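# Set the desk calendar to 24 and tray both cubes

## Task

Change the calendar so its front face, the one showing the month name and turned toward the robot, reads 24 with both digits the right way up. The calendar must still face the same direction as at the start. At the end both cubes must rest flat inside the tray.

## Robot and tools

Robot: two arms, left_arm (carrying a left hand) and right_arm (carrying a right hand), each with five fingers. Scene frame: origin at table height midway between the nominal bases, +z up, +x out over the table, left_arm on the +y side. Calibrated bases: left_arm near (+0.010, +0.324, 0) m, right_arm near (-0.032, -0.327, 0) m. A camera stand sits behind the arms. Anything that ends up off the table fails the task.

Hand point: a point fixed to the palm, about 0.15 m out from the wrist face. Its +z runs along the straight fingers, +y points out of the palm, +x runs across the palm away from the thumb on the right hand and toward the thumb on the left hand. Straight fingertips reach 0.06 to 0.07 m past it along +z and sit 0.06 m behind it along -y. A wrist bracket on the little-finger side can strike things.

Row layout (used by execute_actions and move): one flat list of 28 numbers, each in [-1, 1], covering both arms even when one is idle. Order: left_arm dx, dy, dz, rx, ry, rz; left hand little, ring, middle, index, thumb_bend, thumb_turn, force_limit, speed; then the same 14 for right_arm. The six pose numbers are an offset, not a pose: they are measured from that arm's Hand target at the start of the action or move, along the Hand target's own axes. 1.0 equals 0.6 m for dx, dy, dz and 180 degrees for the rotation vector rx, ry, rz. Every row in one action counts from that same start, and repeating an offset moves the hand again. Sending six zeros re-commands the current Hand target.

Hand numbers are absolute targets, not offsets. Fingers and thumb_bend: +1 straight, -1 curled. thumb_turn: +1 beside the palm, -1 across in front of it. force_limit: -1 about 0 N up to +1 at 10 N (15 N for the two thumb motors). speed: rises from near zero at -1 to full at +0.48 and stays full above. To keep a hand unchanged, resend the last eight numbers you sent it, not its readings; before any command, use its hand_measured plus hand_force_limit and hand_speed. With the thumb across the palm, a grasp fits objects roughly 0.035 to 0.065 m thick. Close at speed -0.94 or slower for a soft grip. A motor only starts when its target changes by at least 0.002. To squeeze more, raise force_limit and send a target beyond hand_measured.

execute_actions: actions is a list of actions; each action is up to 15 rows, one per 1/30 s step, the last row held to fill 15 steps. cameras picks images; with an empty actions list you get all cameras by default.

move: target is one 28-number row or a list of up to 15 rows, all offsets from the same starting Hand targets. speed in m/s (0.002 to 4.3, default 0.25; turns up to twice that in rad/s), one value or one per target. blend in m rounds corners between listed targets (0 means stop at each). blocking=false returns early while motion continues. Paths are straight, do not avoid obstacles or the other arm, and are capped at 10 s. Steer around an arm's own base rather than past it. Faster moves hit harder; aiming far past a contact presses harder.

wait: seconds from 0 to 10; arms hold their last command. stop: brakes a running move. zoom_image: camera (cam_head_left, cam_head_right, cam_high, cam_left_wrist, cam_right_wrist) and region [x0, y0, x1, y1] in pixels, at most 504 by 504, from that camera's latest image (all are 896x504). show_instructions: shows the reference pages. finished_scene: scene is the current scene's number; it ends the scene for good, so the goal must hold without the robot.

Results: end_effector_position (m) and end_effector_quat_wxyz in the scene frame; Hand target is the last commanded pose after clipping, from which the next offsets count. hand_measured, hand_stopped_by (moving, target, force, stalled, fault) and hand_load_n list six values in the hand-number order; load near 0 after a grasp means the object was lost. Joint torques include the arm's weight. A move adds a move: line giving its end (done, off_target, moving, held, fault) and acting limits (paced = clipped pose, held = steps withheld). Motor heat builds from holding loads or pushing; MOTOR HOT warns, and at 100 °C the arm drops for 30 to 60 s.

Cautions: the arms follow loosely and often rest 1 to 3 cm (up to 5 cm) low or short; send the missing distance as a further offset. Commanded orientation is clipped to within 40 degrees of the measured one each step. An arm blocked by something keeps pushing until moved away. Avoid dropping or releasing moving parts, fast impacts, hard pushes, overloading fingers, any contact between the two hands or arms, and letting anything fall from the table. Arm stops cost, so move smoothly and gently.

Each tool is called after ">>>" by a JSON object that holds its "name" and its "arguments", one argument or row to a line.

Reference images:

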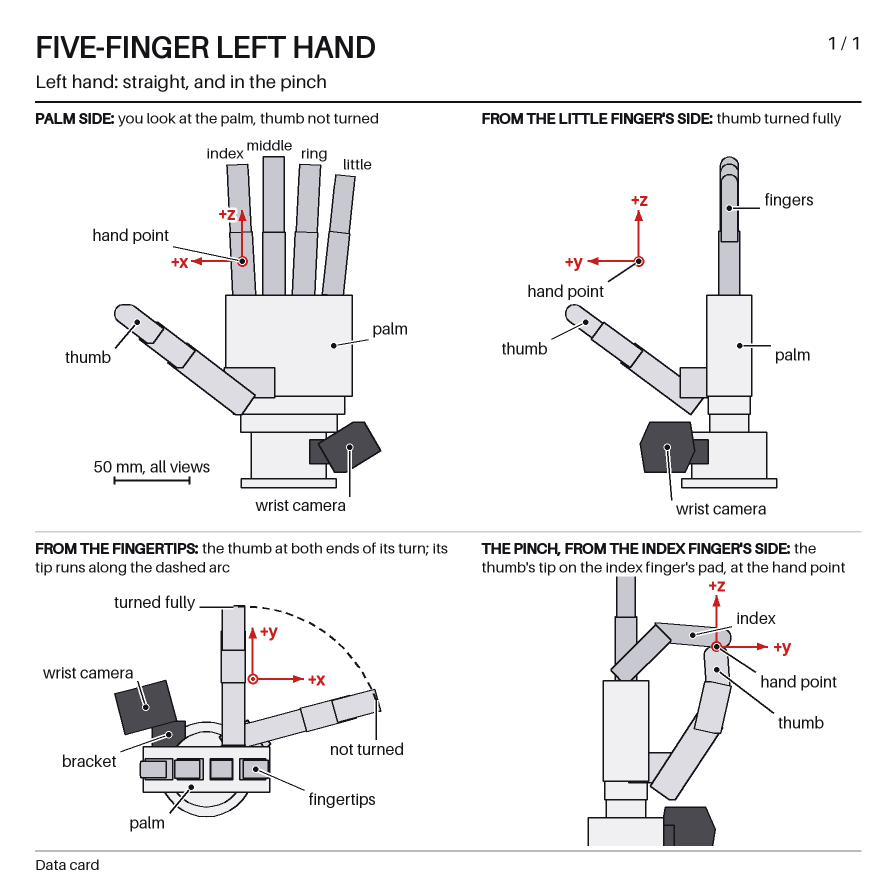

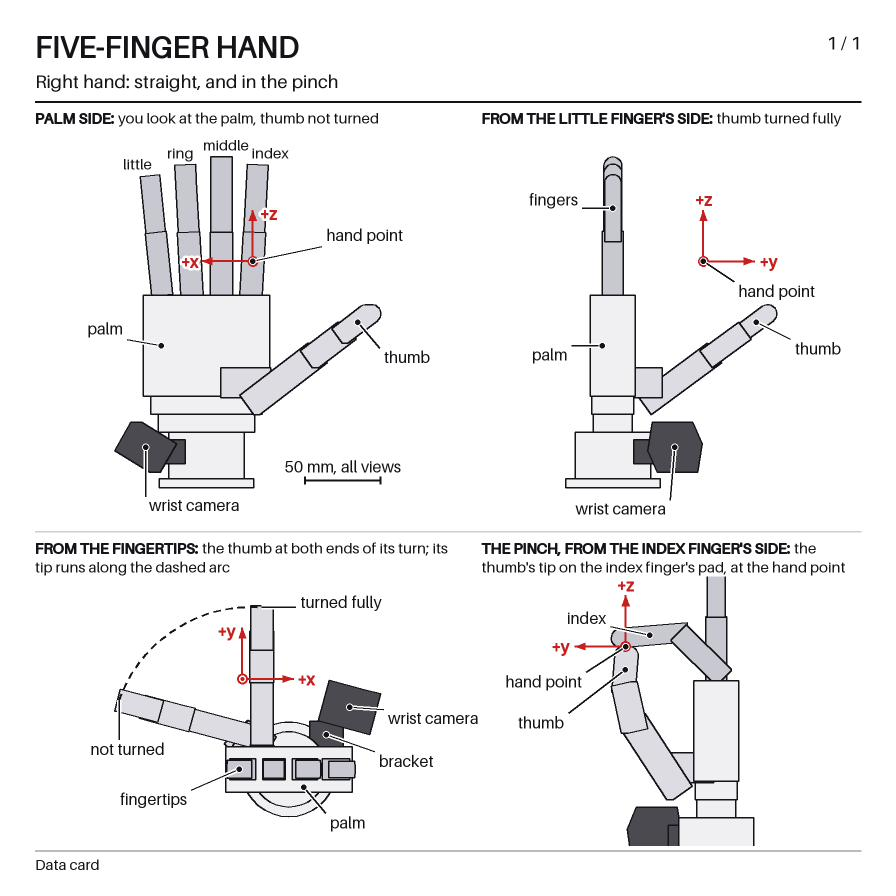

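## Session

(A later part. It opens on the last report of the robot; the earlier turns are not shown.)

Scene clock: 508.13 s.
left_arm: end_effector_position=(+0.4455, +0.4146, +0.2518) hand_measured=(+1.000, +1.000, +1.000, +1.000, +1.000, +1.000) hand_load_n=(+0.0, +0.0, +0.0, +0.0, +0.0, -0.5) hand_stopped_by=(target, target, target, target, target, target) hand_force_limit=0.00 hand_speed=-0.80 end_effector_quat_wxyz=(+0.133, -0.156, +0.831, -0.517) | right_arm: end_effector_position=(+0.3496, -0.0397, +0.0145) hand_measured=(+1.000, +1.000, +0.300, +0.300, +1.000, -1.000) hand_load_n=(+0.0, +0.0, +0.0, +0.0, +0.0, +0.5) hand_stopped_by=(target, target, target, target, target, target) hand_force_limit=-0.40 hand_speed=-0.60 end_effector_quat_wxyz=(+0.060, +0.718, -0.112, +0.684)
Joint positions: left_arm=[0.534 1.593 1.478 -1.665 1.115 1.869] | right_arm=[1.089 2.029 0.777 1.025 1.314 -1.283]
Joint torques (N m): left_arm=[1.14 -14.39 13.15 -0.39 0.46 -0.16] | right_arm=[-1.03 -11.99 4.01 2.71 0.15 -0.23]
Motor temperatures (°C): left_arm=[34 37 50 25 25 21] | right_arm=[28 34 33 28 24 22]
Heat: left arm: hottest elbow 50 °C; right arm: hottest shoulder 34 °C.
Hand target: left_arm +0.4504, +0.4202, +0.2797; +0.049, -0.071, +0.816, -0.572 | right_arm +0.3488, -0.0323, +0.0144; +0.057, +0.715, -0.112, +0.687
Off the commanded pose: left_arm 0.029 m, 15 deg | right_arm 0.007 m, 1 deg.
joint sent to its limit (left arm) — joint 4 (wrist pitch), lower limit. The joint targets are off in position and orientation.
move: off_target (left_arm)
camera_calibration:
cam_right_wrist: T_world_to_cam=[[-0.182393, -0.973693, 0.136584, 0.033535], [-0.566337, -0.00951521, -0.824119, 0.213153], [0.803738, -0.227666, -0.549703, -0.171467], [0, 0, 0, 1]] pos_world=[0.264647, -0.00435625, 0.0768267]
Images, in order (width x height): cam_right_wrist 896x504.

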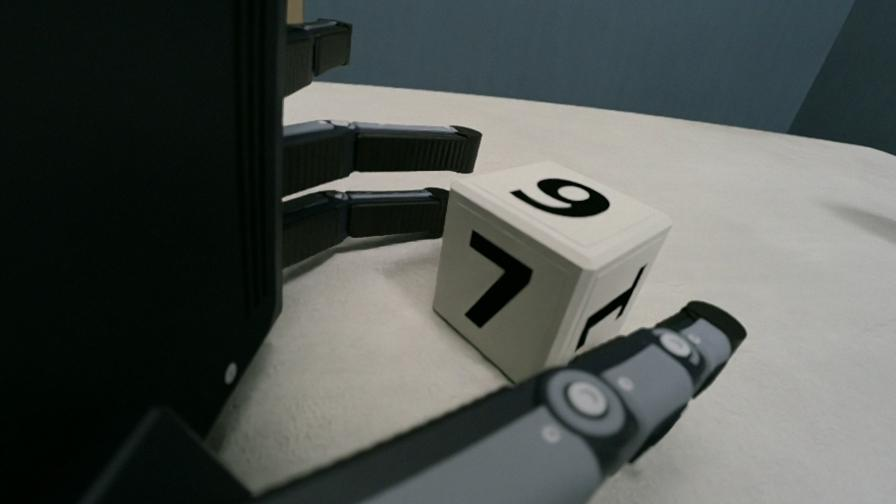

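>>> {"name": "move", "arguments": {
  "target": [
    [0,0,0,0,0,0,1,1,1,1,1,1,0,-0.8,0.003,-0.1257,-0.0843,0,0,0,1,1,0.4,0.4,1,-1,-0.4,-0.6],
    [0,0,0,0,0,0,1,1,1,1,1,1,0,-0.8,0.2517,-0.1437,-0.0962,0,0,0,1,1,0.4,0.4,1,-1,-0.4,-0.6],
    [0,0,0,0,0,0,1,1,1,1,1,1,0,-0.8,0.2075,-0.4242,-0.1018,0.0593,-0.3147,0.3535,1,1,0.4,0.4,1,-1,-0.4,-0.6]
  ],
  "speed": [0.1,0.2,0.2],
  "blend": [0.0,0.03,0.0],
  "cameras": ["all"]
}}

Scene clock: 525.90 s.
left_arm: end_effector_position=(+0.4455, +0.4146, +0.2518) hand_measured=(+1.000, +1.000, +1.000, +1.000, +1.000, +1.000) hand_load_n=(+0.0, +0.0, +0.0, +0.0, +0.0, -0.5) hand_stopped_by=(target, target, target, target, target, target) hand_force_limit=0.00 hand_speed=-0.80 end_effector_quat_wxyz=(+0.133, -0.156, +0.831, -0.517) | right_arm: end_effector_position=(+0.3376, +0.1988, +0.1273) hand_measured=(+1.000, +1.000, +0.400, +0.400, +1.000, -1.000) hand_load_n=(+0.0, +0.0, +0.0, +0.0, +0.0, +0.0) hand_stopped_by=(target, target, target, target, target, target) hand_force_limit=-0.40 hand_speed=-0.60 end_effector_quat_wxyz=(-0.380, +0.804, -0.402, +0.218)
Joint positions: left_arm=[0.534 1.593 1.478 -1.665 1.115 1.869] | right_arm=[1 1.656 1.229 -0.278 0.314 0.199]
Joint torques (N m): left_arm=[1.08 -14.51 13.18 -0.36 0.47 -0.19] | right_arm=[-3.31 -14.33 11.29 3.17 -0.03 0.11]
Heat: left arm: hottest elbow 50 °C; right arm: hottest shoulder 34 °C.
Hand target: left_arm +0.4504, +0.4202, +0.2797; +0.049, -0.071, +0.816, -0.572 | right_arm +0.3538, +0.2184, +0.1598; -0.416, +0.781, -0.410, +0.220
Off the commanded pose: left_arm 0.029 m, 15 deg | right_arm 0.041 m, 5 deg.
joint sent to its limit (left arm) — joint 4 (wrist pitch), lower limit. The joint targets are off in position and orientation.
move: off_target (left_arm, right_arm)
camera_calibration:
cam_left_wrist: T_world_to_cam=[[-0.0878285, -0.523493, 0.847491, 0.045405], [-0.983282, 0.181792, 0.0103912, 0.36001], [-0.159507, -0.83241, -0.530707, 0.662861], [0, 0, 0, 1]] pos_world=[0.46371, 0.510094, 0.309564]
cam_right_wrist: T_world_to_cam=[[-0.317754, -0.525759, -0.789056, 0.322711], [-0.9152, 0.387618, 0.110277, 0.221404], [0.247873, 0.757185, -0.604342, -0.0466458], [0, 0, 0, 1]] pos_world=[0.316734, 0.119168, 0.202031]

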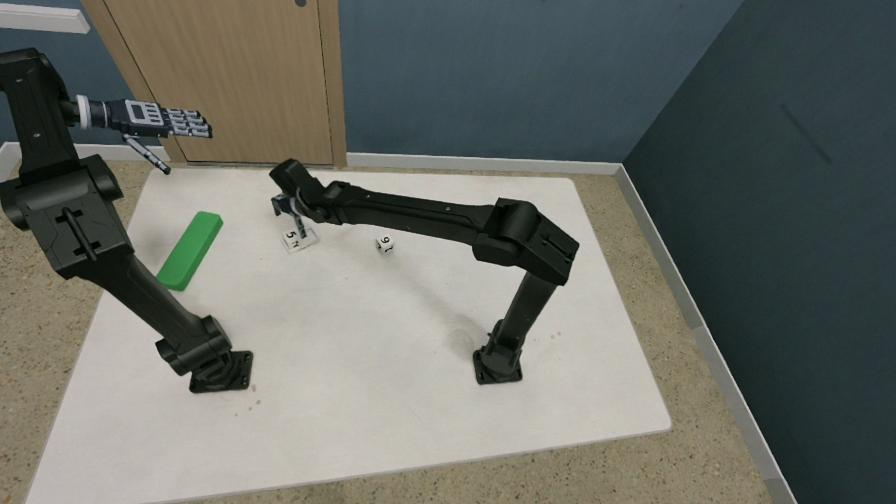

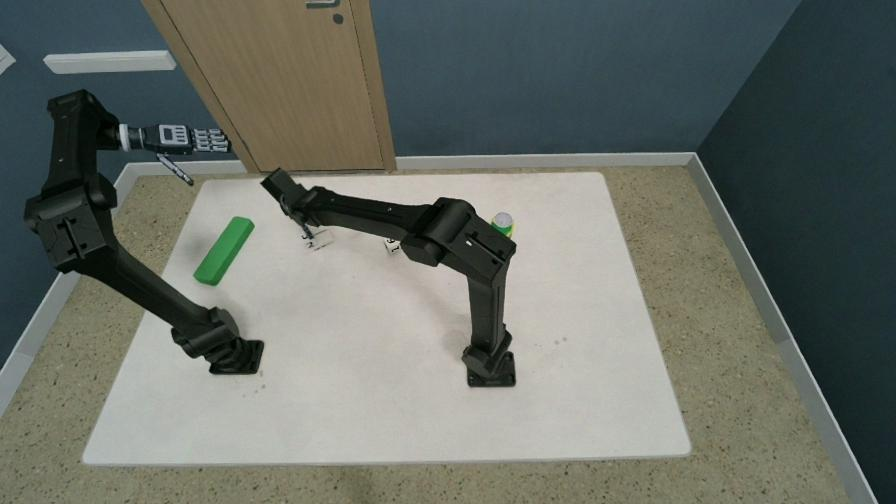

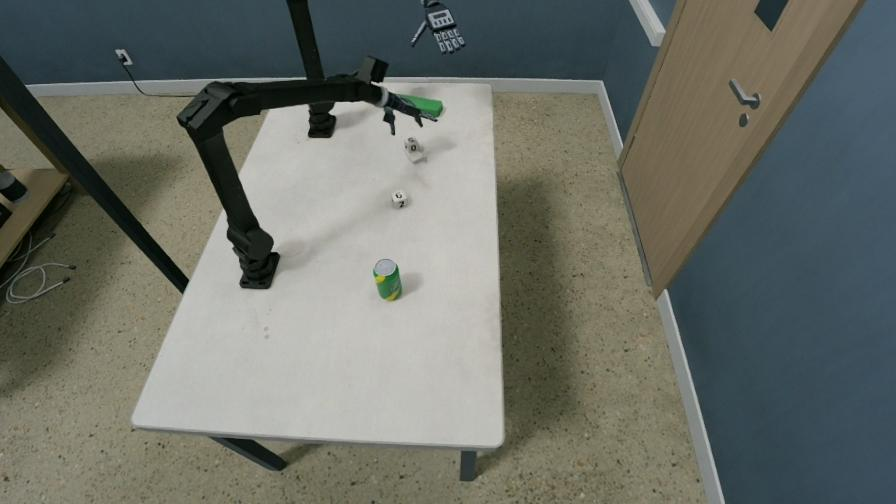

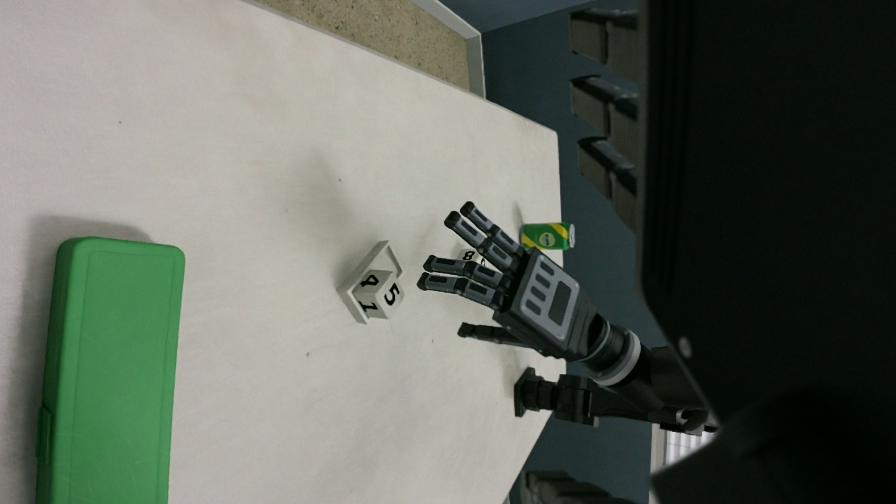

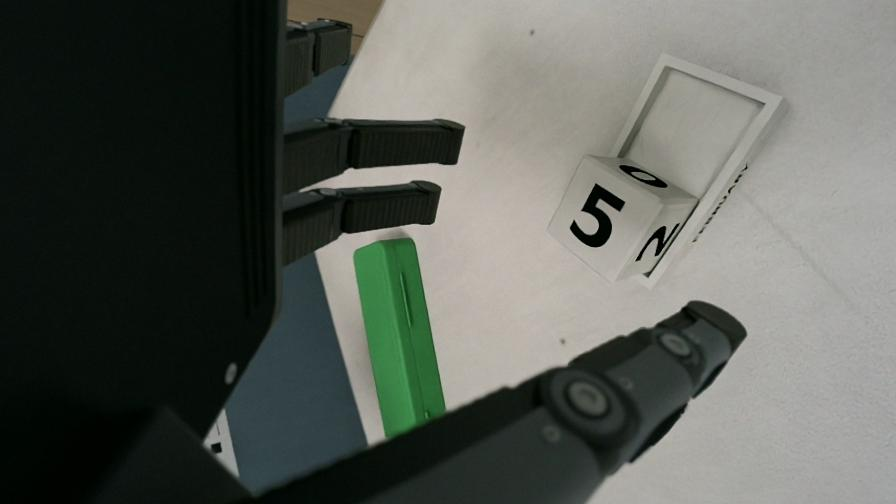

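>>> {"name": "zoom_image", "arguments": {
  "camera": "cam_right_wrist",
  "region": [540, 40, 800, 300]
}}

Scaled by 1.938 from the camera's 896x504 image, which has a finer 1280x720 frame.

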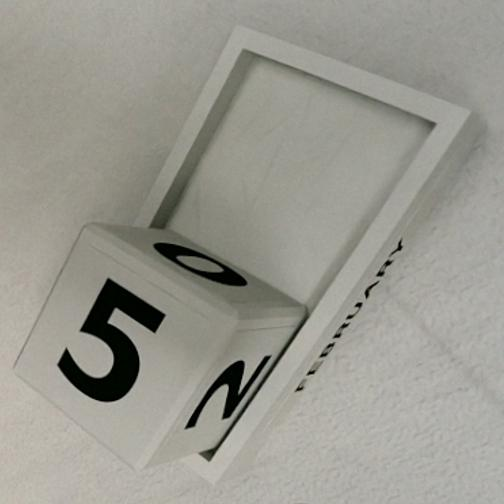

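>>> {"name": "move", "arguments": {
  "target": [0,0,0,0,0,0,1,1,1,1,1,1,0,-0.8,-0.0183,0.0772,0.0642,0,0.0161,0.0108,1,1,0.4,0.4,1,-1,-0.4,-0.6],
  "speed": 0.12,
  "cameras": ["cam_right_wrist"]
}}

Scene clock: 550.20 s.
left_arm: end_effector_position=(+0.4455, +0.4146, +0.2518) hand_measured=(+1.000, +1.000, +1.000, +1.000, +1.000, +1.000) hand_load_n=(+0.0, +0.0, +0.0, +0.0, +0.0, +0.0) hand_stopped_by=(target, target, target, target, target, target) hand_force_limit=0.00 hand_speed=-0.80 end_effector_quat_wxyz=(+0.133, -0.156, +0.831, -0.517) | right_arm: end_effector_position=(+0.3529, +0.2182, +0.0922) hand_measured=(+1.000, +1.000, +0.400, +0.400, +1.000, -1.000) hand_load_n=(+0.0, +0.0, +0.0, +0.0, +0.0, +0.0) hand_stopped_by=(target, target, target, target, target, target) hand_force_limit=-0.40 hand_speed=-0.60 end_effector_quat_wxyz=(-0.392, +0.779, -0.430, +0.234)
Joint positions: left_arm=[0.534 1.593 1.478 -1.665 1.115 1.869] | right_arm=[1.012 1.749 1.229 -0.159 0.38 0.256]
Joint torques (N m): left_arm=[1.14 -14.21 13.16 -0.36 0.46 -0.16] | right_arm=[-1.14 -14.92 8.2 3.15 0.23 0.12]
Motor temperatures (°C): left_arm=[34 37 50 25 24 21] | right_arm=[28 35 38 28 24 22]
Heat: left arm: hottest elbow 50 °C; right arm: hottest elbow 38 °C.
Hand target: left_arm +0.4504, +0.4202, +0.2797; +0.049, -0.071, +0.816, -0.572 | right_arm +0.3527, +0.2308, +0.0998; -0.409, +0.768, -0.434, +0.233
Off the commanded pose: left_arm 0.029 m, 15 deg | right_arm 0.015 m, 2 deg.
joint sent to its limit (left arm) — joint 4 (wrist pitch), lower limit. The joint targets are off in position and orientation.
move: off_target (left_arm, right_arm)
camera_calibration:
cam_right_wrist: T_world_to_cam=[[-0.333506, -0.471965, -0.816102, 0.306416], [-0.88753, 0.449096, 0.102976, 0.209298], [0.317907, 0.758658, -0.56866, -0.114715], [0, 0, 0, 1]] pos_world=[0.324419, 0.137652, 0.16328]
Images, in order (width x height): cam_right_wrist 896x504.

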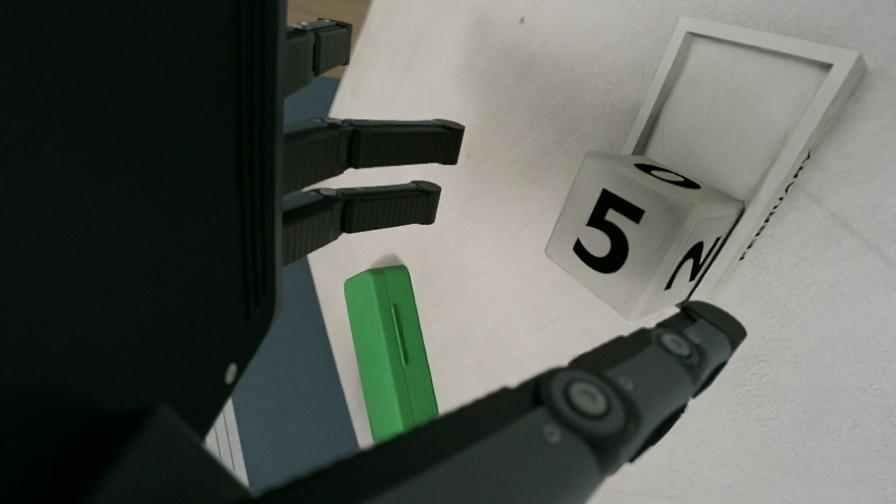

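>>> {"name": "move", "arguments": {
  "target": [0,0,0,0,0,0,1,1,1,1,1,1,0,-0.8,0,0.0698,0.0512,0,0,0,1,1,0.4,0.4,1,-1,-0.4,-0.6],
  "speed": 0.1,
  "cameras": ["cam_right_wrist"]
}}

Scene clock: 558.43 s.
left_arm: end_effector_position=(+0.4455, +0.4146, +0.2518) hand_measured=(+1.000, +1.000, +1.000, +1.000, +1.000, +1.000) hand_load_n=(+0.0, +0.0, +0.0, +0.0, -0.5, +0.0) hand_stopped_by=(target, target, target, target, target, target) hand_force_limit=0.00 hand_speed=-0.80 end_effector_quat_wxyz=(+0.133, -0.156, +0.831, -0.517) | right_arm: end_effector_position=(+0.3551, +0.2217, +0.0435) hand_measured=(+1.000, +1.000, +0.400, +0.400, +1.000, -1.000) hand_load_n=(+0.0, +0.0, +0.0, +0.0, +0.0, +0.0) hand_stopped_by=(target, target, target, target, target, target) hand_force_limit=-0.40 hand_speed=-0.60 end_effector_quat_wxyz=(-0.395, +0.778, -0.430, +0.235)
Joint positions: left_arm=[0.534 1.593 1.478 -1.665 1.115 1.869] | right_arm=[1.012 1.827 1.188 -0.034 0.38 0.256]
Joint torques (N m): left_arm=[1.26 -14.39 13.14 -0.38 0.45 -0.2] | right_arm=[-1.44 -15.03 7.27 3.15 0.19 0.1]
Heat: left arm: hottest elbow 50 °C; right arm: hottest elbow 38 °C.
Hand target: left_arm +0.4504, +0.4202, +0.2797; +0.049, -0.071, +0.816, -0.572 | right_arm +0.3547, +0.2318, +0.0479; -0.409, +0.768, -0.434, +0.233
Off the commanded pose: left_arm 0.029 m, 15 deg | right_arm 0.011 m, 2 deg.
joint sent to its limit (left arm) — joint 4 (wrist pitch), lower limit. The joint targets are off in position and orientation.
move: off_target (left_arm, right_arm)
camera_calibration:
cam_right_wrist: T_world_to_cam=[[-0.33089, -0.467718, -0.819604, 0.267314], [-0.887843, 0.448598, 0.102441, 0.214891], [0.319759, 0.761577, -0.563697, -0.147225], [0, 0, 0, 1]] pos_world=[0.326318, 0.140751, 0.114087]
Images, in order (width x height): cam_right_wrist 896x504.

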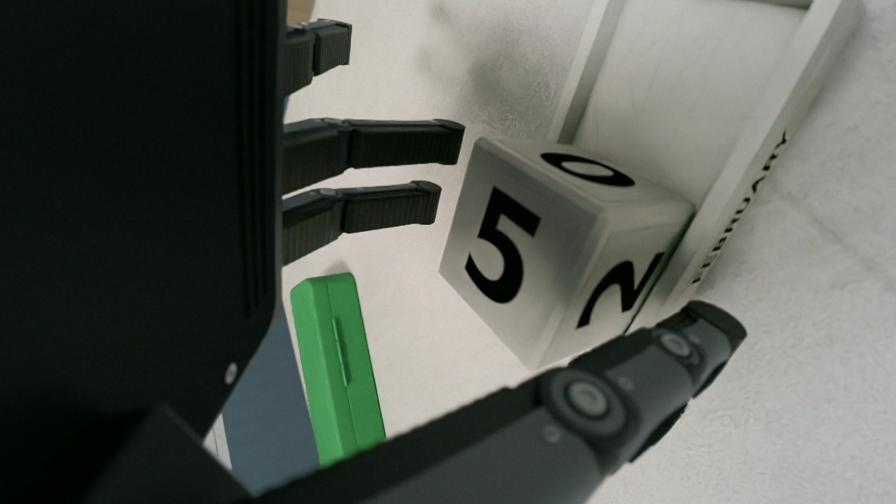

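>>> {"name": "move", "arguments": {
  "target": [0,0,0,0,0,0,1,1,1,1,1,1,0,-0.8,0,0,0,0,0,0,1,1,-0.02,-0.02,0.8,-1,-0.4,-0.75],
  "speed": 0.1,
  "cameras": ["cam_right_wrist"]
}}

>>> {"name": "move", "arguments": {
  "target": [0,0,0,0,0,0,1,1,1,1,1,1,0,-0.8,0,0,0,0,0,0,1,1,-0.25,-0.25,0.0,-1,-0.4,-0.9],
  "speed": 0.1,
  "cameras": ["cam_right_wrist","cam_left_wrist"]
}}

Scene clock: 567.53 s.
left_arm: end_effector_position=(+0.4455, +0.4146, +0.2518) hand_measured=(+1.000, +1.000, +1.000, +1.000, +1.000, +1.000) hand_load_n=(+0.0, +0.0, +0.0, +0.0, +0.0, +0.0) hand_stopped_by=(target, target, target, target, target, target) hand_force_limit=0.00 hand_speed=-0.80 end_effector_quat_wxyz=(+0.133, -0.156, +0.831, -0.517) | right_arm: end_effector_position=(+0.3551, +0.2217, +0.0435) hand_measured=(+1.000, +1.000, -0.020, -0.020, +0.800, -1.000) hand_load_n=(+0.0, +0.0, +0.0, +0.0, +0.0, +0.0) hand_stopped_by=(target, target, target, target, target, target) hand_force_limit=-0.40 hand_speed=-0.75 end_effector_quat_wxyz=(-0.395, +0.778, -0.430, +0.235)
Joint positions: left_arm=[0.534 1.593 1.478 -1.665 1.115 1.869] | right_arm=[1.012 1.827 1.188 -0.034 0.38 0.256]
Joint torques (N m): left_arm=[1.26 -14.45 13.03 -0.4 0.46 -0.16] | right_arm=[-1.38 -15.27 7.28 3.15 0.18 0.11]
Heat: left arm: hottest elbow 50 °C; right arm: hottest elbow 38 °C.
Hand target: left_arm +0.4504, +0.4202, +0.2797; +0.049, -0.071, +0.816, -0.572 | right_arm +0.3547, +0.2318, +0.0479; -0.409, +0.768, -0.434, +0.233
Off the commanded pose: left_arm 0.029 m, 15 deg | right_arm 0.011 m, 2 deg.
joint sent to its limit (left arm) — joint 4 (wrist pitch), lower limit. The joint targets are off in position and orientation.
move: off_target (left_arm, right_arm)
camera_calibration:
cam_right_wrist: T_world_to_cam=[[-0.33089, -0.467718, -0.819604, 0.267314], [-0.887843, 0.448598, 0.102441, 0.214891], [0.319759, 0.761577, -0.563697, -0.147225], [0, 0, 0, 1]] pos_world=[0.326318, 0.140751, 0.114087]
Images, in order (width x height): cam_right_wrist 896x504.

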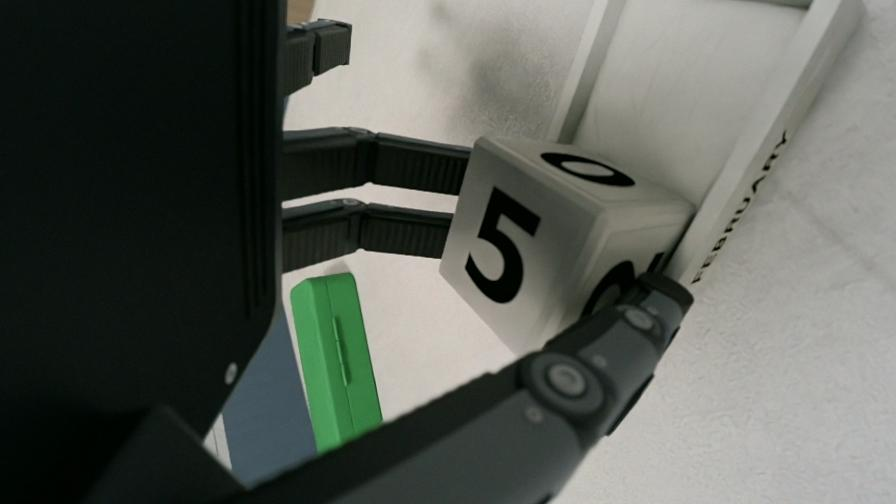

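Scene clock: 568.40 s.
left_arm: end_effector_position=(+0.4455, +0.4146, +0.2518) hand_measured=(+1.000, +1.000, +1.000, +1.000, +1.000, +1.000) hand_load_n=(+0.0, +0.0, +0.0, -0.5, +0.0, -0.5) hand_stopped_by=(target, target, target, target, target, target) hand_force_limit=0.00 hand_speed=-0.80 end_effector_quat_wxyz=(+0.133, -0.156, +0.831, -0.517) | right_arm: end_effector_position=(+0.3546, +0.2228, +0.0442) hand_measured=(+1.000, +1.000, -0.064, -0.102, +0.770, -1.000) hand_load_n=(+0.0, +0.0, +2.5, +5.5, +7.0, -1.0) hand_stopped_by=(target, target, force, force, force, target) hand_force_limit=-0.40 hand_speed=-0.90 end_effector_quat_wxyz=(-0.395, +0.778, -0.429, +0.234)
Joint positions: left_arm=[0.534 1.593 1.478 -1.665 1.115 1.869] | right_arm=[1.013 1.827 1.19 -0.034 0.38 0.256]
Joint torques (N m): left_arm=[1.14 -14.45 13.16 -0.31 0.46 -0.16] | right_arm=[-1.32 -15.27 7.34 3.15 0.16 0.1]
Heat: left arm: hottest elbow 50 °C; right arm: hottest elbow 38 °C.
Hand target: left_arm +0.4504, +0.4202, +0.2797; +0.049, -0.071, +0.816, -0.572 | right_arm +0.3547, +0.2318, +0.0479; -0.409, +0.768, -0.434, +0.233
Off the commanded pose: left_arm 0.029 m, 15 deg | right_arm 0.010 m, 2 deg.
joint sent to its limit (left arm) — joint 4 (wrist pitch), lower limit. The joint targets are off in position and orientation.
move: off_target (left_arm)
camera_calibration:
cam_left_wrist: T_world_to_cam=[[-0.0878285, -0.523493, 0.847491, 0.045405], [-0.983282, 0.181792, 0.0103912, 0.36001], [-0.159507, -0.83241, -0.530707, 0.662861], [0, 0, 0, 1]] pos_world=[0.46371, 0.510094, 0.309564]
cam_right_wrist: T_world_to_cam=[[-0.329425, -0.467144, -0.820522, 0.267688], [-0.88861, 0.447134, 0.102196, 0.214509], [0.319143, 0.762789, -0.562406, -0.147638], [0, 0, 0, 1]] pos_world=[0.325916, 0.141751, 0.114689]
Images, in order (width x height): cam_left_wrist 896x504, cam_right_wrist 896x504.

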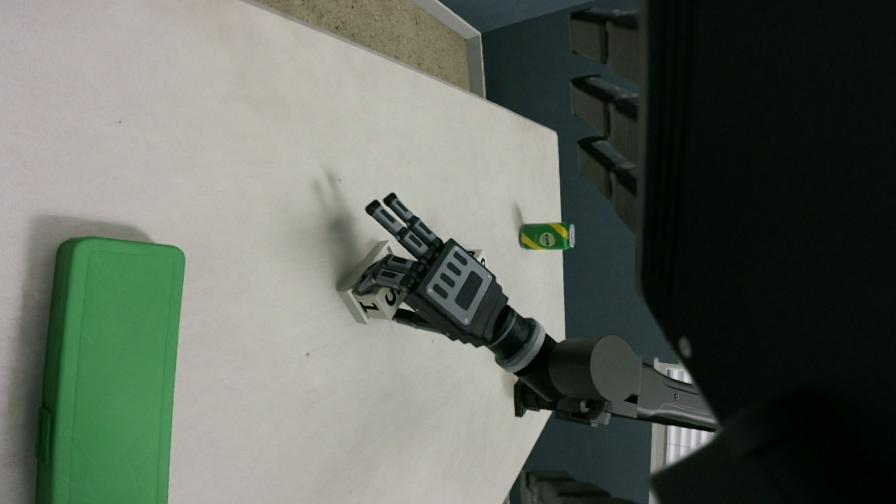

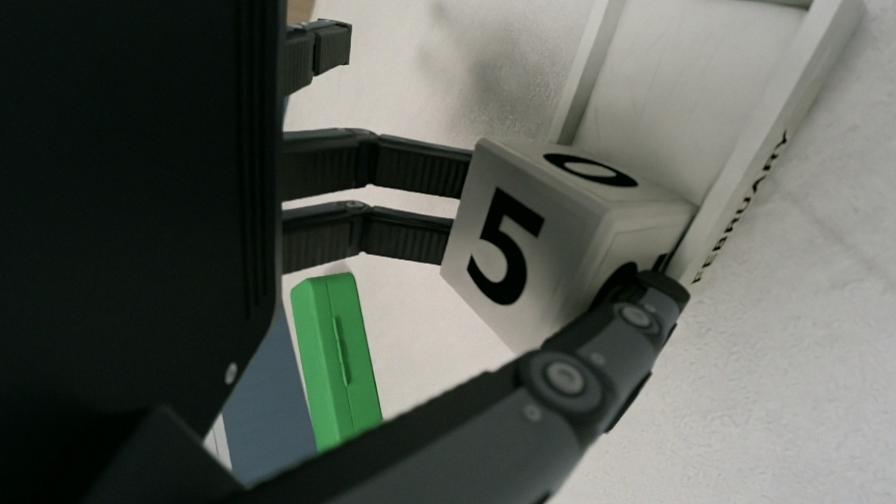

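>>> {"name": "move", "arguments": {
  "target": [
    [0,0,0,0,0,0,1,1,1,1,1,1,0,-0.8,0,-0.1383,-0.0925,0,0,0,1,1,-0.25,-0.25,0.0,-1,-0.4,-0.9],
    [0,0,0,0,0,0,1,1,1,1,1,1,0,-0.8,0.4182,0.1327,-0.5033,0,-0.226,-0.151,1,1,-0.25,-0.25,0.0,-1,-0.4,-0.9]
  ],
  "speed": [0.12,0.25],
  "blend": [0.03,0.0],
  "cameras": ["cam_right_wrist","cam_left_wrist","cam_head_right"]
}}

Scene clock: 586.10 s.
left_arm: end_effector_position=(+0.4455, +0.4146, +0.2518) hand_measured=(+1.000, +1.000, +1.000, +1.000, +1.000, +1.000) hand_load_n=(+0.0, -0.5, +0.0, +0.0, +0.0, +0.0) hand_stopped_by=(target, target, target, target, target, target) hand_force_limit=0.00 hand_speed=-0.80 end_effector_quat_wxyz=(+0.133, -0.156, +0.831, -0.517) | right_arm: end_effector_position=(+0.2215, -0.1378, +0.1389) hand_measured=(+1.000, +1.000, -0.064, -0.102, +0.770, -1.000) hand_load_n=(+0.0, +0.0, +2.5, +5.5, +7.0, -1.0) hand_stopped_by=(target, target, force, force, force, target) hand_force_limit=-0.40 hand_speed=-0.90 end_effector_quat_wxyz=(-0.462, +0.882, -0.091, +0.031)
Joint positions: left_arm=[0.534 1.593 1.478 -1.665 1.115 1.869] | right_arm=[0.233 1 0.673 -0.741 -0.861 -0.907]
Joint torques (N m): left_arm=[1.2 -14.51 13.18 -0.35 0.46 -0.17] | right_arm=[-2.61 -3.55 9.89 1.05 -0.89 -0.16]
Heat: left arm: hottest elbow 51 °C; right arm: hottest elbow 38 °C.
Hand target: left_arm +0.4504, +0.4202, +0.2797; +0.049, -0.071, +0.816, -0.572 | right_arm +0.2310, -0.1351, +0.1506; -0.468, +0.879, -0.077, +0.041
Off the commanded pose: left_arm 0.029 m, 15 deg | right_arm 0.015 m, 2 deg.
joint sent to its limit (left arm) — joint 4 (wrist pitch), lower limit. The joint targets are off in position and orientation.
move: off_target (left_arm, right_arm)
camera_calibration:
cam_left_wrist: T_world_to_cam=[[-0.0878285, -0.523493, 0.847491, 0.045405], [-0.983282, 0.181792, 0.0103912, 0.36001], [-0.159507, -0.83241, -0.530707, 0.662861], [0, 0, 0, 1]] pos_world=[0.46371, 0.510094, 0.309564]
cam_right_wrist: T_world_to_cam=[[0.0791833, -0.543268, -0.835817, 0.0340669], [-0.923044, -0.356593, 0.144332, 0.138793], [-0.376457, 0.760067, -0.529696, 0.372305], [0, 0, 0, 1]] pos_world=[0.265571, -0.214977, 0.20565]
Images, in order (width x height): cam_head_right 896x504, cam_left_wrist 896x504, cam_right_wrist 896x504.

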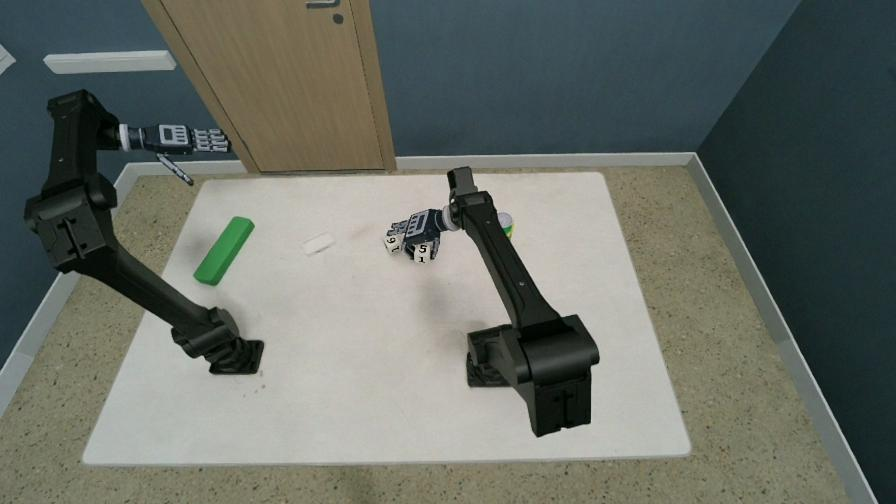

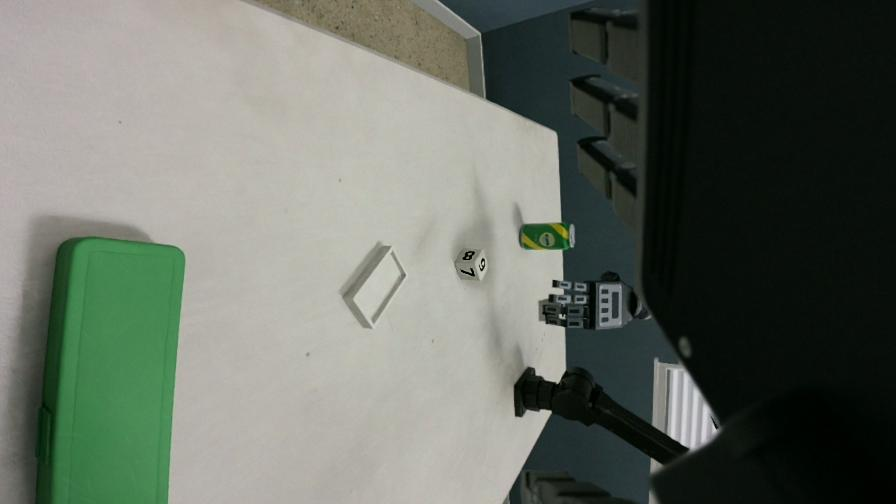

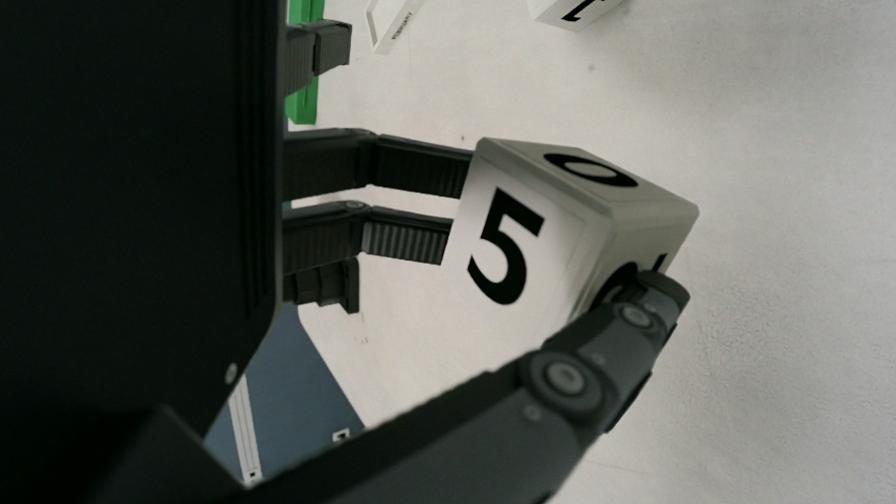

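>>> {"name": "move", "arguments": {
  "target": [0,0,0,0,0,0,1,1,1,1,1,1,0,-0.8,0,0.1383,0.0925,0,0.0093,-0.0138,1,1,-0.25,-0.25,0.0,-1,-0.4,-0.9],
  "speed": 0.15,
  "cameras": ["cam_head_right"]
}}

Scene clock: 596.67 s.
left_arm: end_effector_position=(+0.4455, +0.4146, +0.2518) hand_measured=(+1.000, +1.000, +1.000, +1.000, +1.000, +1.000) hand_load_n=(+0.0, +0.0, +0.0, +0.0, +0.0, +0.0) hand_stopped_by=(target, target, target, target, target, target) hand_force_limit=0.00 hand_speed=-0.80 end_effector_quat_wxyz=(+0.133, -0.156, +0.831, -0.517) | right_arm: end_effector_position=(+0.2248, -0.1396, +0.0477) hand_measured=(+1.000, +1.000, -0.064, -0.102, +0.770, -1.000) hand_load_n=(+0.0, +0.0, +2.5, +5.5, +7.0, -1.0) hand_stopped_by=(target, target, force, force, force, target) hand_force_limit=-0.40 hand_speed=-0.90 end_effector_quat_wxyz=(-0.462, +0.882, -0.082, +0.051)
Joint positions: left_arm=[0.534 1.593 1.478 -1.665 1.115 1.869] | right_arm=[0.233 1.141 0.49 -0.382 -0.848 -0.916]
Joint torques (N m): left_arm=[1.26 -14.56 13.08 -0.32 0.45 -0.17] | right_arm=[-1.61 -4.66 6.95 2.48 -0.52 -0.13]
Heat: left arm: hottest elbow 51 °C; right arm: hottest elbow 39 °C.
Hand target: left_arm +0.4504, +0.4202, +0.2797; +0.049, -0.071, +0.816, -0.572 | right_arm +0.2310, -0.1354, +0.0507; -0.466, +0.880, -0.065, +0.064
Off the commanded pose: left_arm 0.029 m, 15 deg | right_arm 0.008 m, 3 deg.
joint sent to its limit (left arm) — joint 4 (wrist pitch), lower limit. The joint targets are off in position and orientation.
move: off_target (left_arm, right_arm)
Images, in order (width x height): cam_head_right 896x504.

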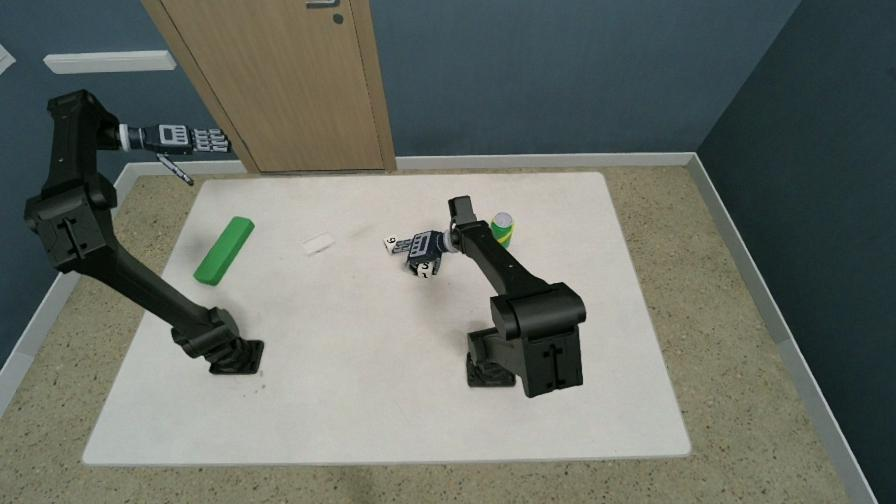

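>>> {"name": "move", "arguments": {
  "target": [0,0,0,0,0,0,1,1,1,1,1,1,0,-0.8,0,0.0221,0.0148,0,0,0,1,1,-0.25,-0.25,0.0,-1,-0.4,-0.9],
  "speed": 0.05,
  "cameras": ["cam_right_wrist","cam_left_wrist"]
}}

Scene clock: 603.10 s.
left_arm: end_effector_position=(+0.4455, +0.4146, +0.2518) hand_measured=(+1.000, +1.000, +1.000, +1.000, +1.000, +1.000) hand_load_n=(+0.0, +0.0, +0.0, +0.0, +0.0, +0.0) hand_stopped_by=(target, target, target, target, target, target) hand_force_limit=0.00 hand_speed=-0.80 end_effector_quat_wxyz=(+0.133, -0.156, +0.831, -0.517) | right_arm: end_effector_position=(+0.2273, -0.1390, +0.0339) hand_measured=(+1.000, +1.000, -0.064, -0.102, +0.770, -1.000) hand_load_n=(+0.0, +0.0, +2.5, +5.0, +6.5, -1.0) hand_stopped_by=(target, target, force, force, force, target) hand_force_limit=-0.40 hand_speed=-0.90 end_effector_quat_wxyz=(-0.463, +0.881, -0.080, +0.054)
Joint positions: left_arm=[0.534 1.593 1.478 -1.665 1.115 1.869] | right_arm=[0.233 1.182 0.472 -0.316 -0.848 -0.916]
Joint torques (N m): left_arm=[1.08 -14.21 13.07 -0.35 0.44 -0.18] | right_arm=[-1.73 -4.54 6.35 2.51 -0.54 -0.15]
Heat: left arm: hottest elbow 51 °C; right arm: hottest elbow 38 °C.
Hand target: left_arm +0.4504, +0.4202, +0.2797; +0.049, -0.071, +0.816, -0.572 | right_arm +0.2318, -0.1355, +0.0348; -0.466, +0.880, -0.065, +0.064
Off the commanded pose: left_arm 0.029 m, 15 deg | right_arm 0.006 m, 2 deg.
joint sent to its limit (left arm) — joint 4 (wrist pitch), lower limit. The joint targets are off in position and orientation.
move: off_target (left_arm)
camera_calibration:
cam_left_wrist: T_world_to_cam=[[-0.0878285, -0.523493, 0.847491, 0.045405], [-0.983282, 0.181792, 0.0103912, 0.36001], [-0.159507, -0.83241, -0.530707, 0.662861], [0, 0, 0, 1]] pos_world=[0.46371, 0.510094, 0.309564]
cam_right_wrist: T_world_to_cam=[[0.120292, -0.546699, -0.828644, -0.0647623], [-0.929756, -0.354619, 0.0989903, 0.162143], [-0.347971, 0.758529, -0.550954, 0.313855], [0, 0, 0, 1]] pos_world=[0.267756, -0.215974, 0.103204]
Images, in order (width x height): cam_left_wrist 896x504, cam_right_wrist 896x504.

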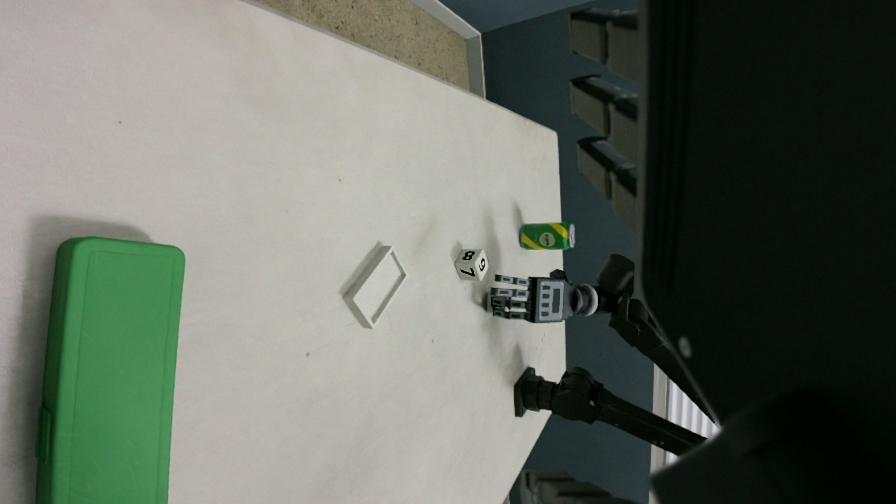

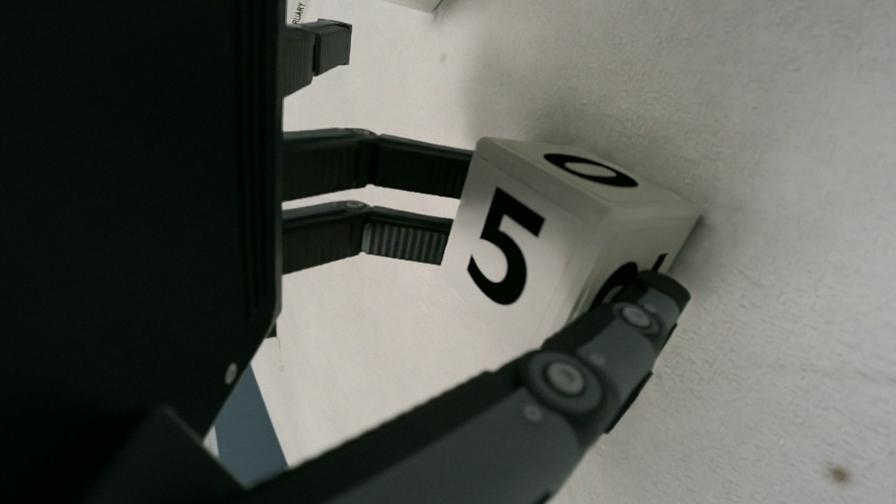

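>>> {"name": "move", "arguments": {
  "target": [0,0,0,0,0,0,1,1,1,1,1,1,0,-0.8,0,0.0083,0.0056,0,0,0,1,1,-0.25,-0.25,0.0,-1,-0.4,-0.9],
  "speed": 0.05,
  "cameras": ["cam_right_wrist"]
}}

Scene clock: 606.57 s.
left_arm: end_effector_position=(+0.4455, +0.4146, +0.2518) hand_measured=(+1.000, +1.000, +1.000, +1.000, +1.000, +1.000) hand_load_n=(+0.0, +0.0, +0.0, -0.5, +0.0, +0.0) hand_stopped_by=(target, target, target, target, target, target) hand_force_limit=0.00 hand_speed=-0.80 end_effector_quat_wxyz=(+0.133, -0.156, +0.831, -0.517) | right_arm: end_effector_position=(+0.2291, -0.1386, +0.0301) hand_measured=(+1.000, +1.000, -0.064, -0.102, +0.770, -1.000) hand_load_n=(+0.0, +0.0, +2.5, +5.0, +6.5, -1.0) hand_stopped_by=(target, target, force, force, force, target) hand_force_limit=-0.40 hand_speed=-0.90 end_effector_quat_wxyz=(-0.463, +0.881, -0.079, +0.056)
Joint positions: left_arm=[0.534 1.593 1.478 -1.665 1.115 1.869] | right_arm=[0.233 1.196 0.467 -0.291 -0.848 -0.916]
Joint torques (N m): left_arm=[1.49 -14.56 13.09 -0.42 0.43 -0.17] | right_arm=[-1.67 -4.48 6.06 2.48 -0.54 -0.16]
Heat: left arm: hottest elbow 51 °C; right arm: hottest elbow 38 °C.
Hand target: left_arm +0.4504, +0.4202, +0.2797; +0.049, -0.071, +0.816, -0.572 | right_arm +0.2321, -0.1356, +0.0288; -0.466, +0.880, -0.065, +0.064
Off the commanded pose: left_arm 0.029 m, 15 deg | right_arm 0.004 m, 2 deg.
joint sent to its limit (left arm) — joint 4 (wrist pitch), lower limit. The joint targets are off in position and orientation.
move: off_target (left_arm)
camera_calibration:
cam_right_wrist: T_world_to_cam=[[0.125255, -0.5456, -0.828632, -0.0688938], [-0.930327, -0.354754, 0.0929555, 0.16477], [-0.344677, 0.759256, -0.552021, 0.311408], [0, 0, 0, 1]] pos_world=[0.269255, -0.215574, 0.0995001]
Images, in order (width x height): cam_right_wrist 896x504.

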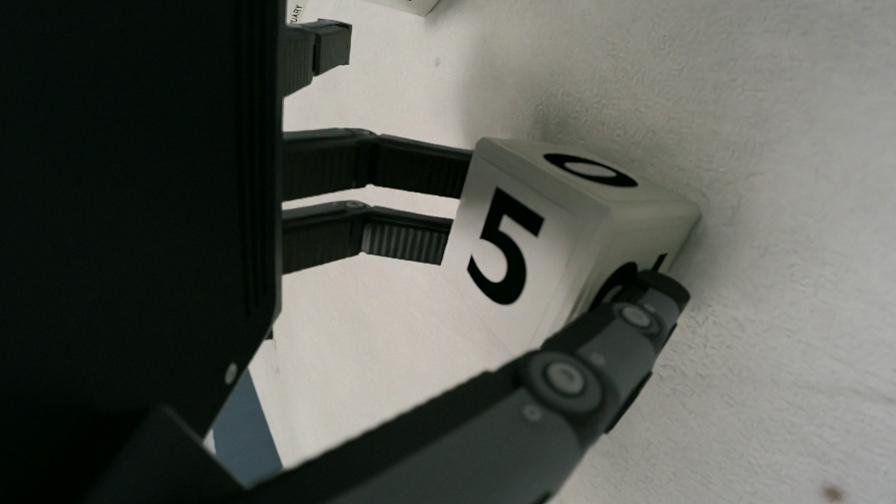

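>>> {"name": "move", "arguments": {
  "target": [0,0,0,0,0,0,1,1,1,1,1,1,0,-0.8,0,0.0083,0.0056,0,0,0,1,1,-0.25,-0.25,0.0,-1,-0.4,-0.9],
  "speed": 0.05,
  "cameras": ["cam_right_wrist"]
}}

Scene clock: 613.17 s.
left_arm: end_effector_position=(+0.4455, +0.4146, +0.2518) hand_measured=(+1.000, +1.000, +1.000, +1.000, +1.000, +1.000) hand_load_n=(+0.0, +0.0, +0.0, +0.0, +0.0, +0.0) hand_stopped_by=(target, target, target, target, target, target) hand_force_limit=0.00 hand_speed=-0.80 end_effector_quat_wxyz=(+0.133, -0.156, +0.831, -0.517) | right_arm: end_effector_position=(+0.2335, -0.1373, +0.0298) hand_measured=(+1.000, +1.000, -0.064, -0.102, +0.770, -1.000) hand_load_n=(-0.5, +0.0, +3.0, +5.5, +6.5, -1.5) hand_stopped_by=(target, target, force, force, force, target) hand_force_limit=-0.40 hand_speed=-0.90 end_effector_quat_wxyz=(-0.466, +0.879, -0.076, +0.063)
Joint positions: left_arm=[0.534 1.593 1.478 -1.665 1.115 1.869] | right_arm=[0.233 1.204 0.467 -0.267 -0.849 -0.915]
Joint torques (N m): left_arm=[1.14 -14.45 13.15 -0.38 0.46 -0.16] | right_arm=[-1.79 -3.6 5.53 2.4 -0.53 -0.17]
Heat: left arm: hottest elbow 51 °C; right arm: hottest elbow 38 °C.
Hand target: left_arm +0.4504, +0.4202, +0.2797; +0.049, -0.071, +0.816, -0.572 | right_arm +0.2324, -0.1356, +0.0228; -0.466, +0.880, -0.065, +0.064
Off the commanded pose: left_arm 0.029 m, 15 deg | right_arm 0.007 m, 1 deg.
joint sent to its limit (left arm) — joint 4 (wrist pitch), lower limit. The joint targets are off in position and orientation.
move: off_target (left_arm)
camera_calibration:
cam_right_wrist: T_world_to_cam=[[0.13765, -0.541291, -0.829492, -0.0711907], [-0.931615, -0.355161, 0.0771653, 0.16999], [-0.336372, 0.762145, -0.553162, 0.310328], [0, 0, 0, 1]] pos_world=[0.27255, -0.214676, 0.0994923]
Images, in order (width x height): cam_right_wrist 896x504.

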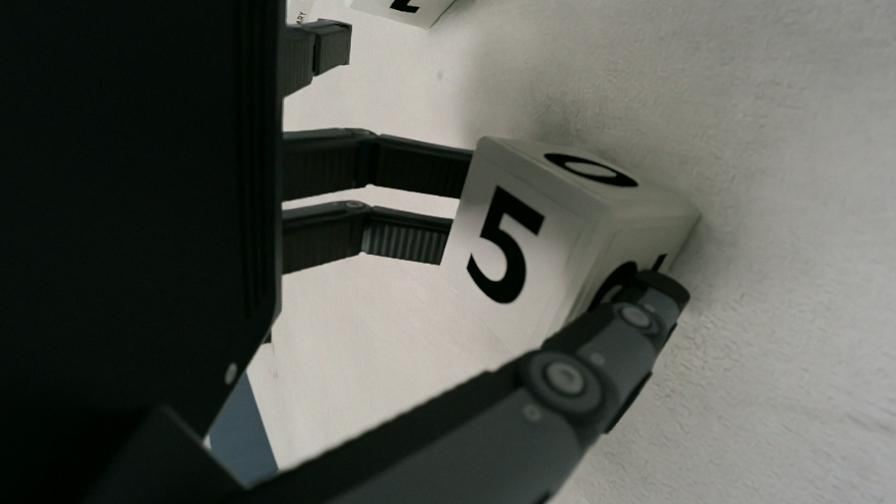

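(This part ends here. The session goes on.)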